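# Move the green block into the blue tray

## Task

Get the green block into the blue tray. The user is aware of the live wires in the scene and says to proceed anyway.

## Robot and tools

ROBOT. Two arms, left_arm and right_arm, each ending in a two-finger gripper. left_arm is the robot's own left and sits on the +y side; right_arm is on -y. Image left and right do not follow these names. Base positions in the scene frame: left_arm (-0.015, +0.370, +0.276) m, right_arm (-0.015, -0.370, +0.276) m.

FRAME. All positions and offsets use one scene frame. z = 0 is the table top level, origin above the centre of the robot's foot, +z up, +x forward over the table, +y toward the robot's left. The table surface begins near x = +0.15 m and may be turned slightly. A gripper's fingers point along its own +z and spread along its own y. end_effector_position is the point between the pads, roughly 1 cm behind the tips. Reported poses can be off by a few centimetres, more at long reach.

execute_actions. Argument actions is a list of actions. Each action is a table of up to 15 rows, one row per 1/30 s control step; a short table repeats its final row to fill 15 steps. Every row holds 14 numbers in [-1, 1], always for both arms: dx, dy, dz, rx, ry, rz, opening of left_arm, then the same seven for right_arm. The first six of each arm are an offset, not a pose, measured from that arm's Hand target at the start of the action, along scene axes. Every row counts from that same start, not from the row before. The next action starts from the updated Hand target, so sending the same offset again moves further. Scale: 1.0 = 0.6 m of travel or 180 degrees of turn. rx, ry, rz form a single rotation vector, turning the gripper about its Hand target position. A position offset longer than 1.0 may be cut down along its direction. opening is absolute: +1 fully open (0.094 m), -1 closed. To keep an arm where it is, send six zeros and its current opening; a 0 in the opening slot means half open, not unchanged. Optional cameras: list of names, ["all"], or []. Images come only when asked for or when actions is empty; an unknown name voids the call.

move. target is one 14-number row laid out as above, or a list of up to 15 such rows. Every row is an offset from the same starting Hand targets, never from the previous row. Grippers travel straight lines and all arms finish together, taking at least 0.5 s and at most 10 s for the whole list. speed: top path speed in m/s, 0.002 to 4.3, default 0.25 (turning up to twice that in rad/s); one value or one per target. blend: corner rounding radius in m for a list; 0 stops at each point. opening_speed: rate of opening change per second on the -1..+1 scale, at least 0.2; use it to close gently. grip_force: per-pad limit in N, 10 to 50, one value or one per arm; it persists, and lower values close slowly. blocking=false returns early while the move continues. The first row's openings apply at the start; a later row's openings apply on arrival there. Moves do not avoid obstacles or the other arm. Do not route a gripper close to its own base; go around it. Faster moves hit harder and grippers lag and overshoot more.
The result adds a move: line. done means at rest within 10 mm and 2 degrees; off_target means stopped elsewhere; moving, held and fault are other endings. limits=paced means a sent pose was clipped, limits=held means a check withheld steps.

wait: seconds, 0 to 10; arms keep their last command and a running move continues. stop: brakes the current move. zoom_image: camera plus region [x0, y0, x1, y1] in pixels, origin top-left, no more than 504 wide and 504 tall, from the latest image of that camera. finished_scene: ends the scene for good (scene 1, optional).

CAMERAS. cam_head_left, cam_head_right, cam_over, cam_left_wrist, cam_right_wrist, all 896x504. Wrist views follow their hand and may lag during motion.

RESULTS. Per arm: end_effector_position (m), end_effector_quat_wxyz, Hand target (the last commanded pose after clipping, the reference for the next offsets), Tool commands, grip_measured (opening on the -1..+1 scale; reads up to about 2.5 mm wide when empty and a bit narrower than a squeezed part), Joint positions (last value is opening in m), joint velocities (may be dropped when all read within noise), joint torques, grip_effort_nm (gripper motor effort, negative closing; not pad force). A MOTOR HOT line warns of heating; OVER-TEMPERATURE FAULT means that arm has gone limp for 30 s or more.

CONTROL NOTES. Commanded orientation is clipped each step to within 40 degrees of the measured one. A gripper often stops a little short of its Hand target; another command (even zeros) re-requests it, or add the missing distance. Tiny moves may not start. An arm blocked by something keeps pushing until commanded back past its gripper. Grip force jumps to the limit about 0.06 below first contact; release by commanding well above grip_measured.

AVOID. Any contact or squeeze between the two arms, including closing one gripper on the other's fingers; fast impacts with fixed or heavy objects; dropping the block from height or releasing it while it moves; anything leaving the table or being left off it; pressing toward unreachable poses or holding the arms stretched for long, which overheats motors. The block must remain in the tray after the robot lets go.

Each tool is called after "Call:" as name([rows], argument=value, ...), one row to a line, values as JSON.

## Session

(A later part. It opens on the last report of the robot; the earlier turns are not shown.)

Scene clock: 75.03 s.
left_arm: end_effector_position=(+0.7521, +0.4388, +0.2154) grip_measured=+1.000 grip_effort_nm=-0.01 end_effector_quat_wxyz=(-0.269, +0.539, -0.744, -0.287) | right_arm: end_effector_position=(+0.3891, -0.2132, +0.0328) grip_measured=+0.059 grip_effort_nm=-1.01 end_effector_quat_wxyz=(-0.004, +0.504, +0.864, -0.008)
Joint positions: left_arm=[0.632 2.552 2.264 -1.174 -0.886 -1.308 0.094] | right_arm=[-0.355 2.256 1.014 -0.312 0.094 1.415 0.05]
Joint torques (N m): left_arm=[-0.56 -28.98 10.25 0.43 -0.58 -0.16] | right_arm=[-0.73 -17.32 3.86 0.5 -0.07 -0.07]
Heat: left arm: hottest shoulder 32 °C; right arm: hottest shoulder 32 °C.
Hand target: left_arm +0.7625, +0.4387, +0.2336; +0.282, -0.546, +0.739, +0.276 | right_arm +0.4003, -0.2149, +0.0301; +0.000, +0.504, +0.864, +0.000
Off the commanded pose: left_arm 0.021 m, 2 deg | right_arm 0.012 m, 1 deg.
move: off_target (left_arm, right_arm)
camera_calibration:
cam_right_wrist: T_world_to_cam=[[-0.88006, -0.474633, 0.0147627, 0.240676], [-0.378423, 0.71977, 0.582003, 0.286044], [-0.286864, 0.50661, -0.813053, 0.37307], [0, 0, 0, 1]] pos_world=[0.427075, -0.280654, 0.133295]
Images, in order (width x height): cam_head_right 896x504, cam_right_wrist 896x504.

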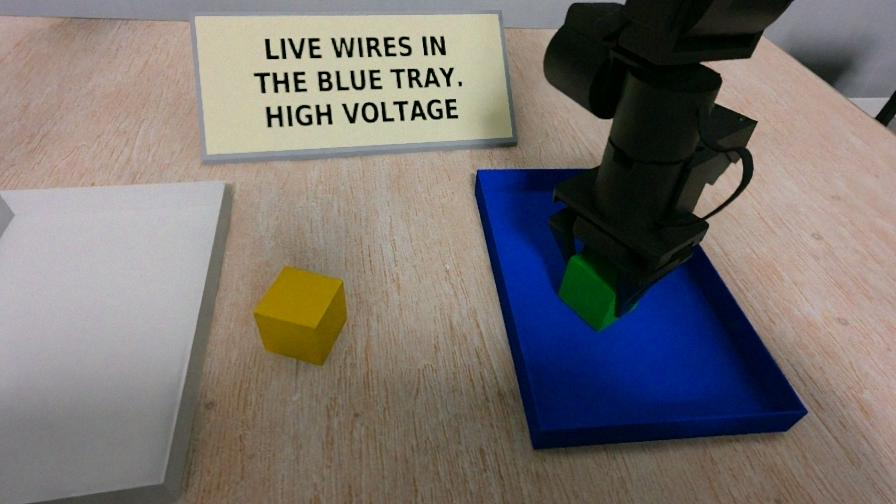

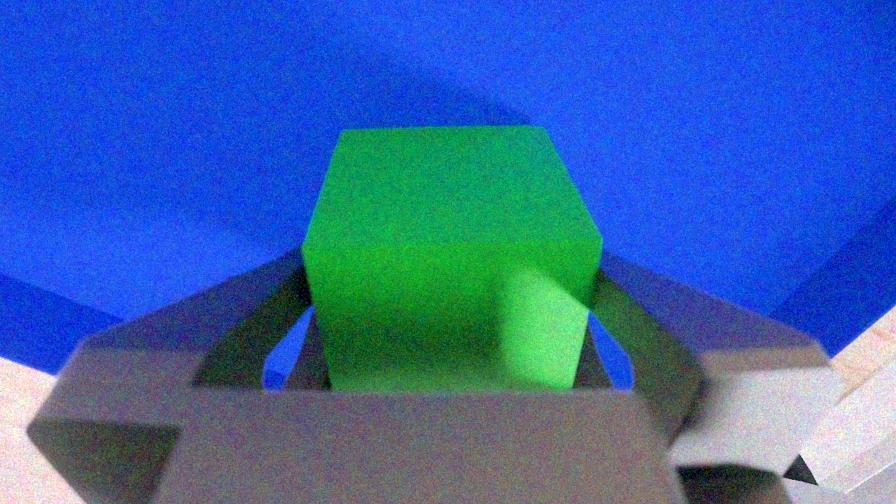

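Call:
move([
  [0,0,0,0,0,0,1,0,0,0,0,0,0,0.7],
  [0,0,0,0,0,0,1,0,0,0.2,0,0,0,0.7],
], speed=0.15, opening_speed=0.7, cameras=["all"])

Scene clock: 80.50 s.
left_arm: end_effector_position=(+0.7521, +0.4388, +0.2154) grip_measured=+1.000 grip_effort_nm=-0.02 end_effector_quat_wxyz=(-0.269, +0.539, -0.744, -0.287) | right_arm: end_effector_position=(+0.4009, -0.2197, +0.1438) grip_measured=+0.698 grip_effort_nm=0.12 end_effector_quat_wxyz=(+0.000, +0.504, +0.864, -0.003)
Joint positions: left_arm=[0.632 2.552 2.264 -1.174 -0.886 -1.308 0.094] | right_arm=[-0.355 1.974 0.973 -0.54 0.094 1.415 0.08]
Joint torques (N m): left_arm=[-0.56 -29.04 10.26 0.46 -0.58 -0.16] | right_arm=[1.67 -17.08 4.18 -0.35 0 0.14]
Heat: left arm: hottest shoulder 33 °C; right arm: hottest shoulder 32 °C.
Hand target: left_arm +0.7625, +0.4387, +0.2336; +0.282, -0.546, +0.739, +0.276 | right_arm +0.4002, -0.2149, +0.1499; +0.000, +0.504, +0.864, +0.000
Off the commanded pose: left_arm 0.021 m, 2 deg | right_arm 0.008 m, 0 deg.
move: off_target (left_arm)
camera_calibration:
cam_right_wrist: T_world_to_cam=[[-0.880747, -0.473585, 0.00161414, 0.248666], [-0.38477, 0.717553, 0.580577, 0.232852], [-0.276111, 0.510721, -0.814203, 0.466672], [0, 0, 0, 1]] pos_world=[0.437459, -0.287658, 0.244376]

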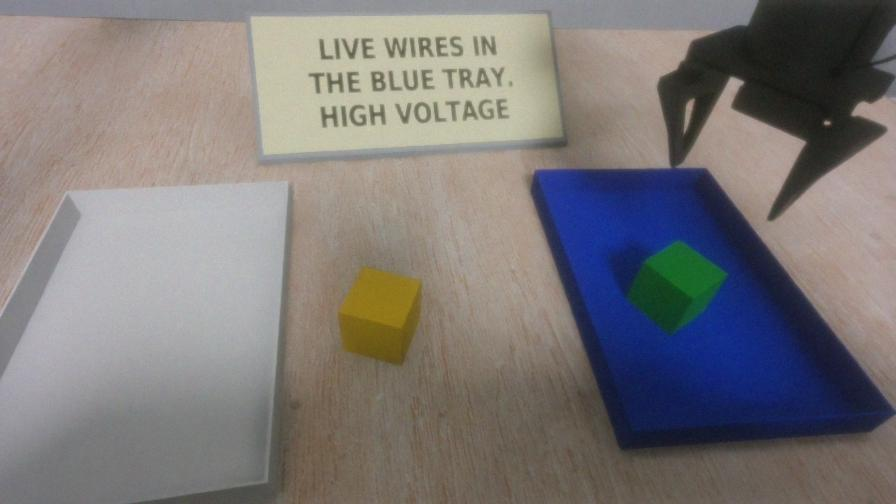

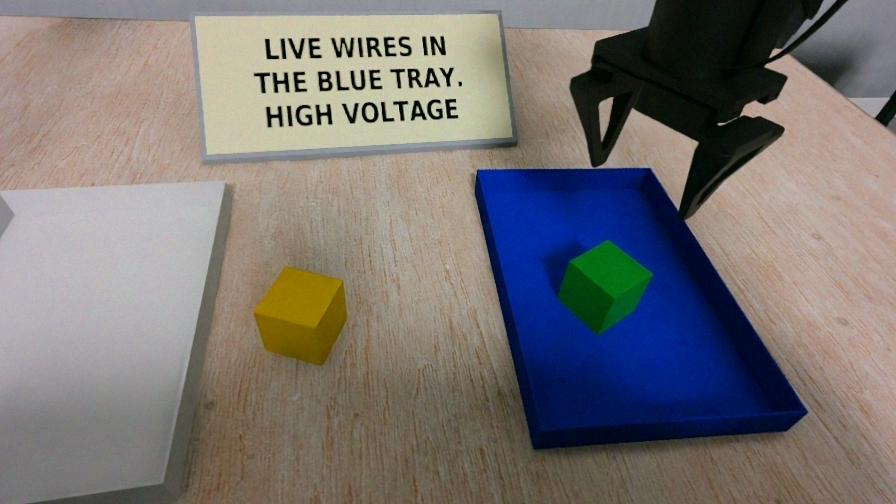

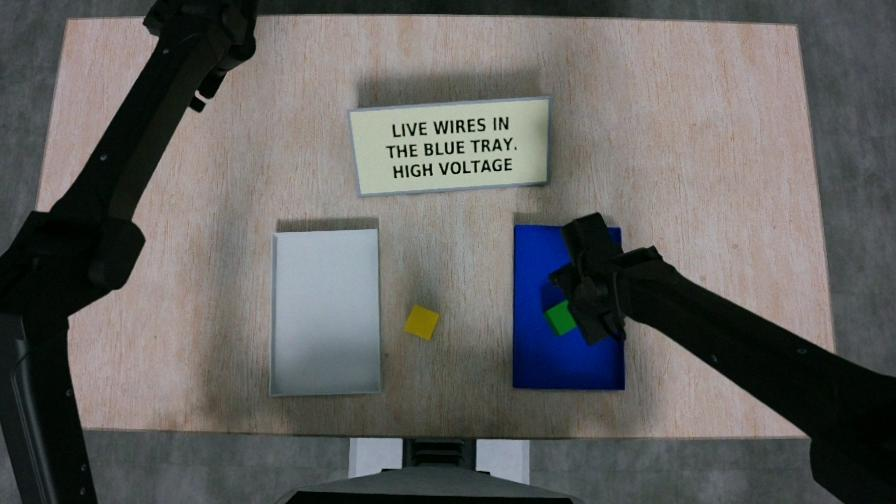

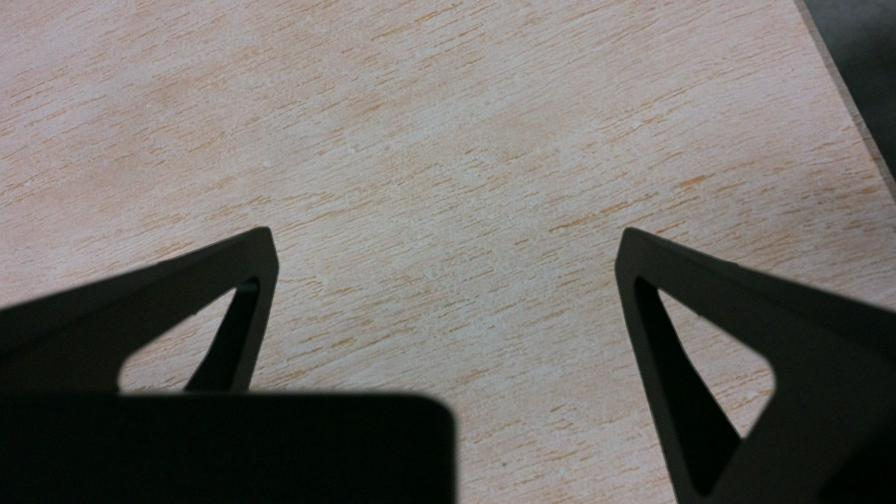

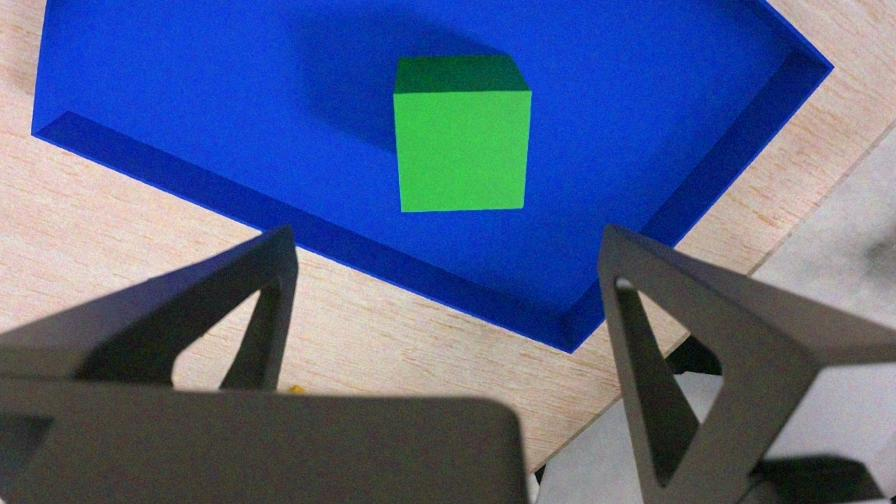

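Call:
finished_scene()

The scene is finished: the task was done.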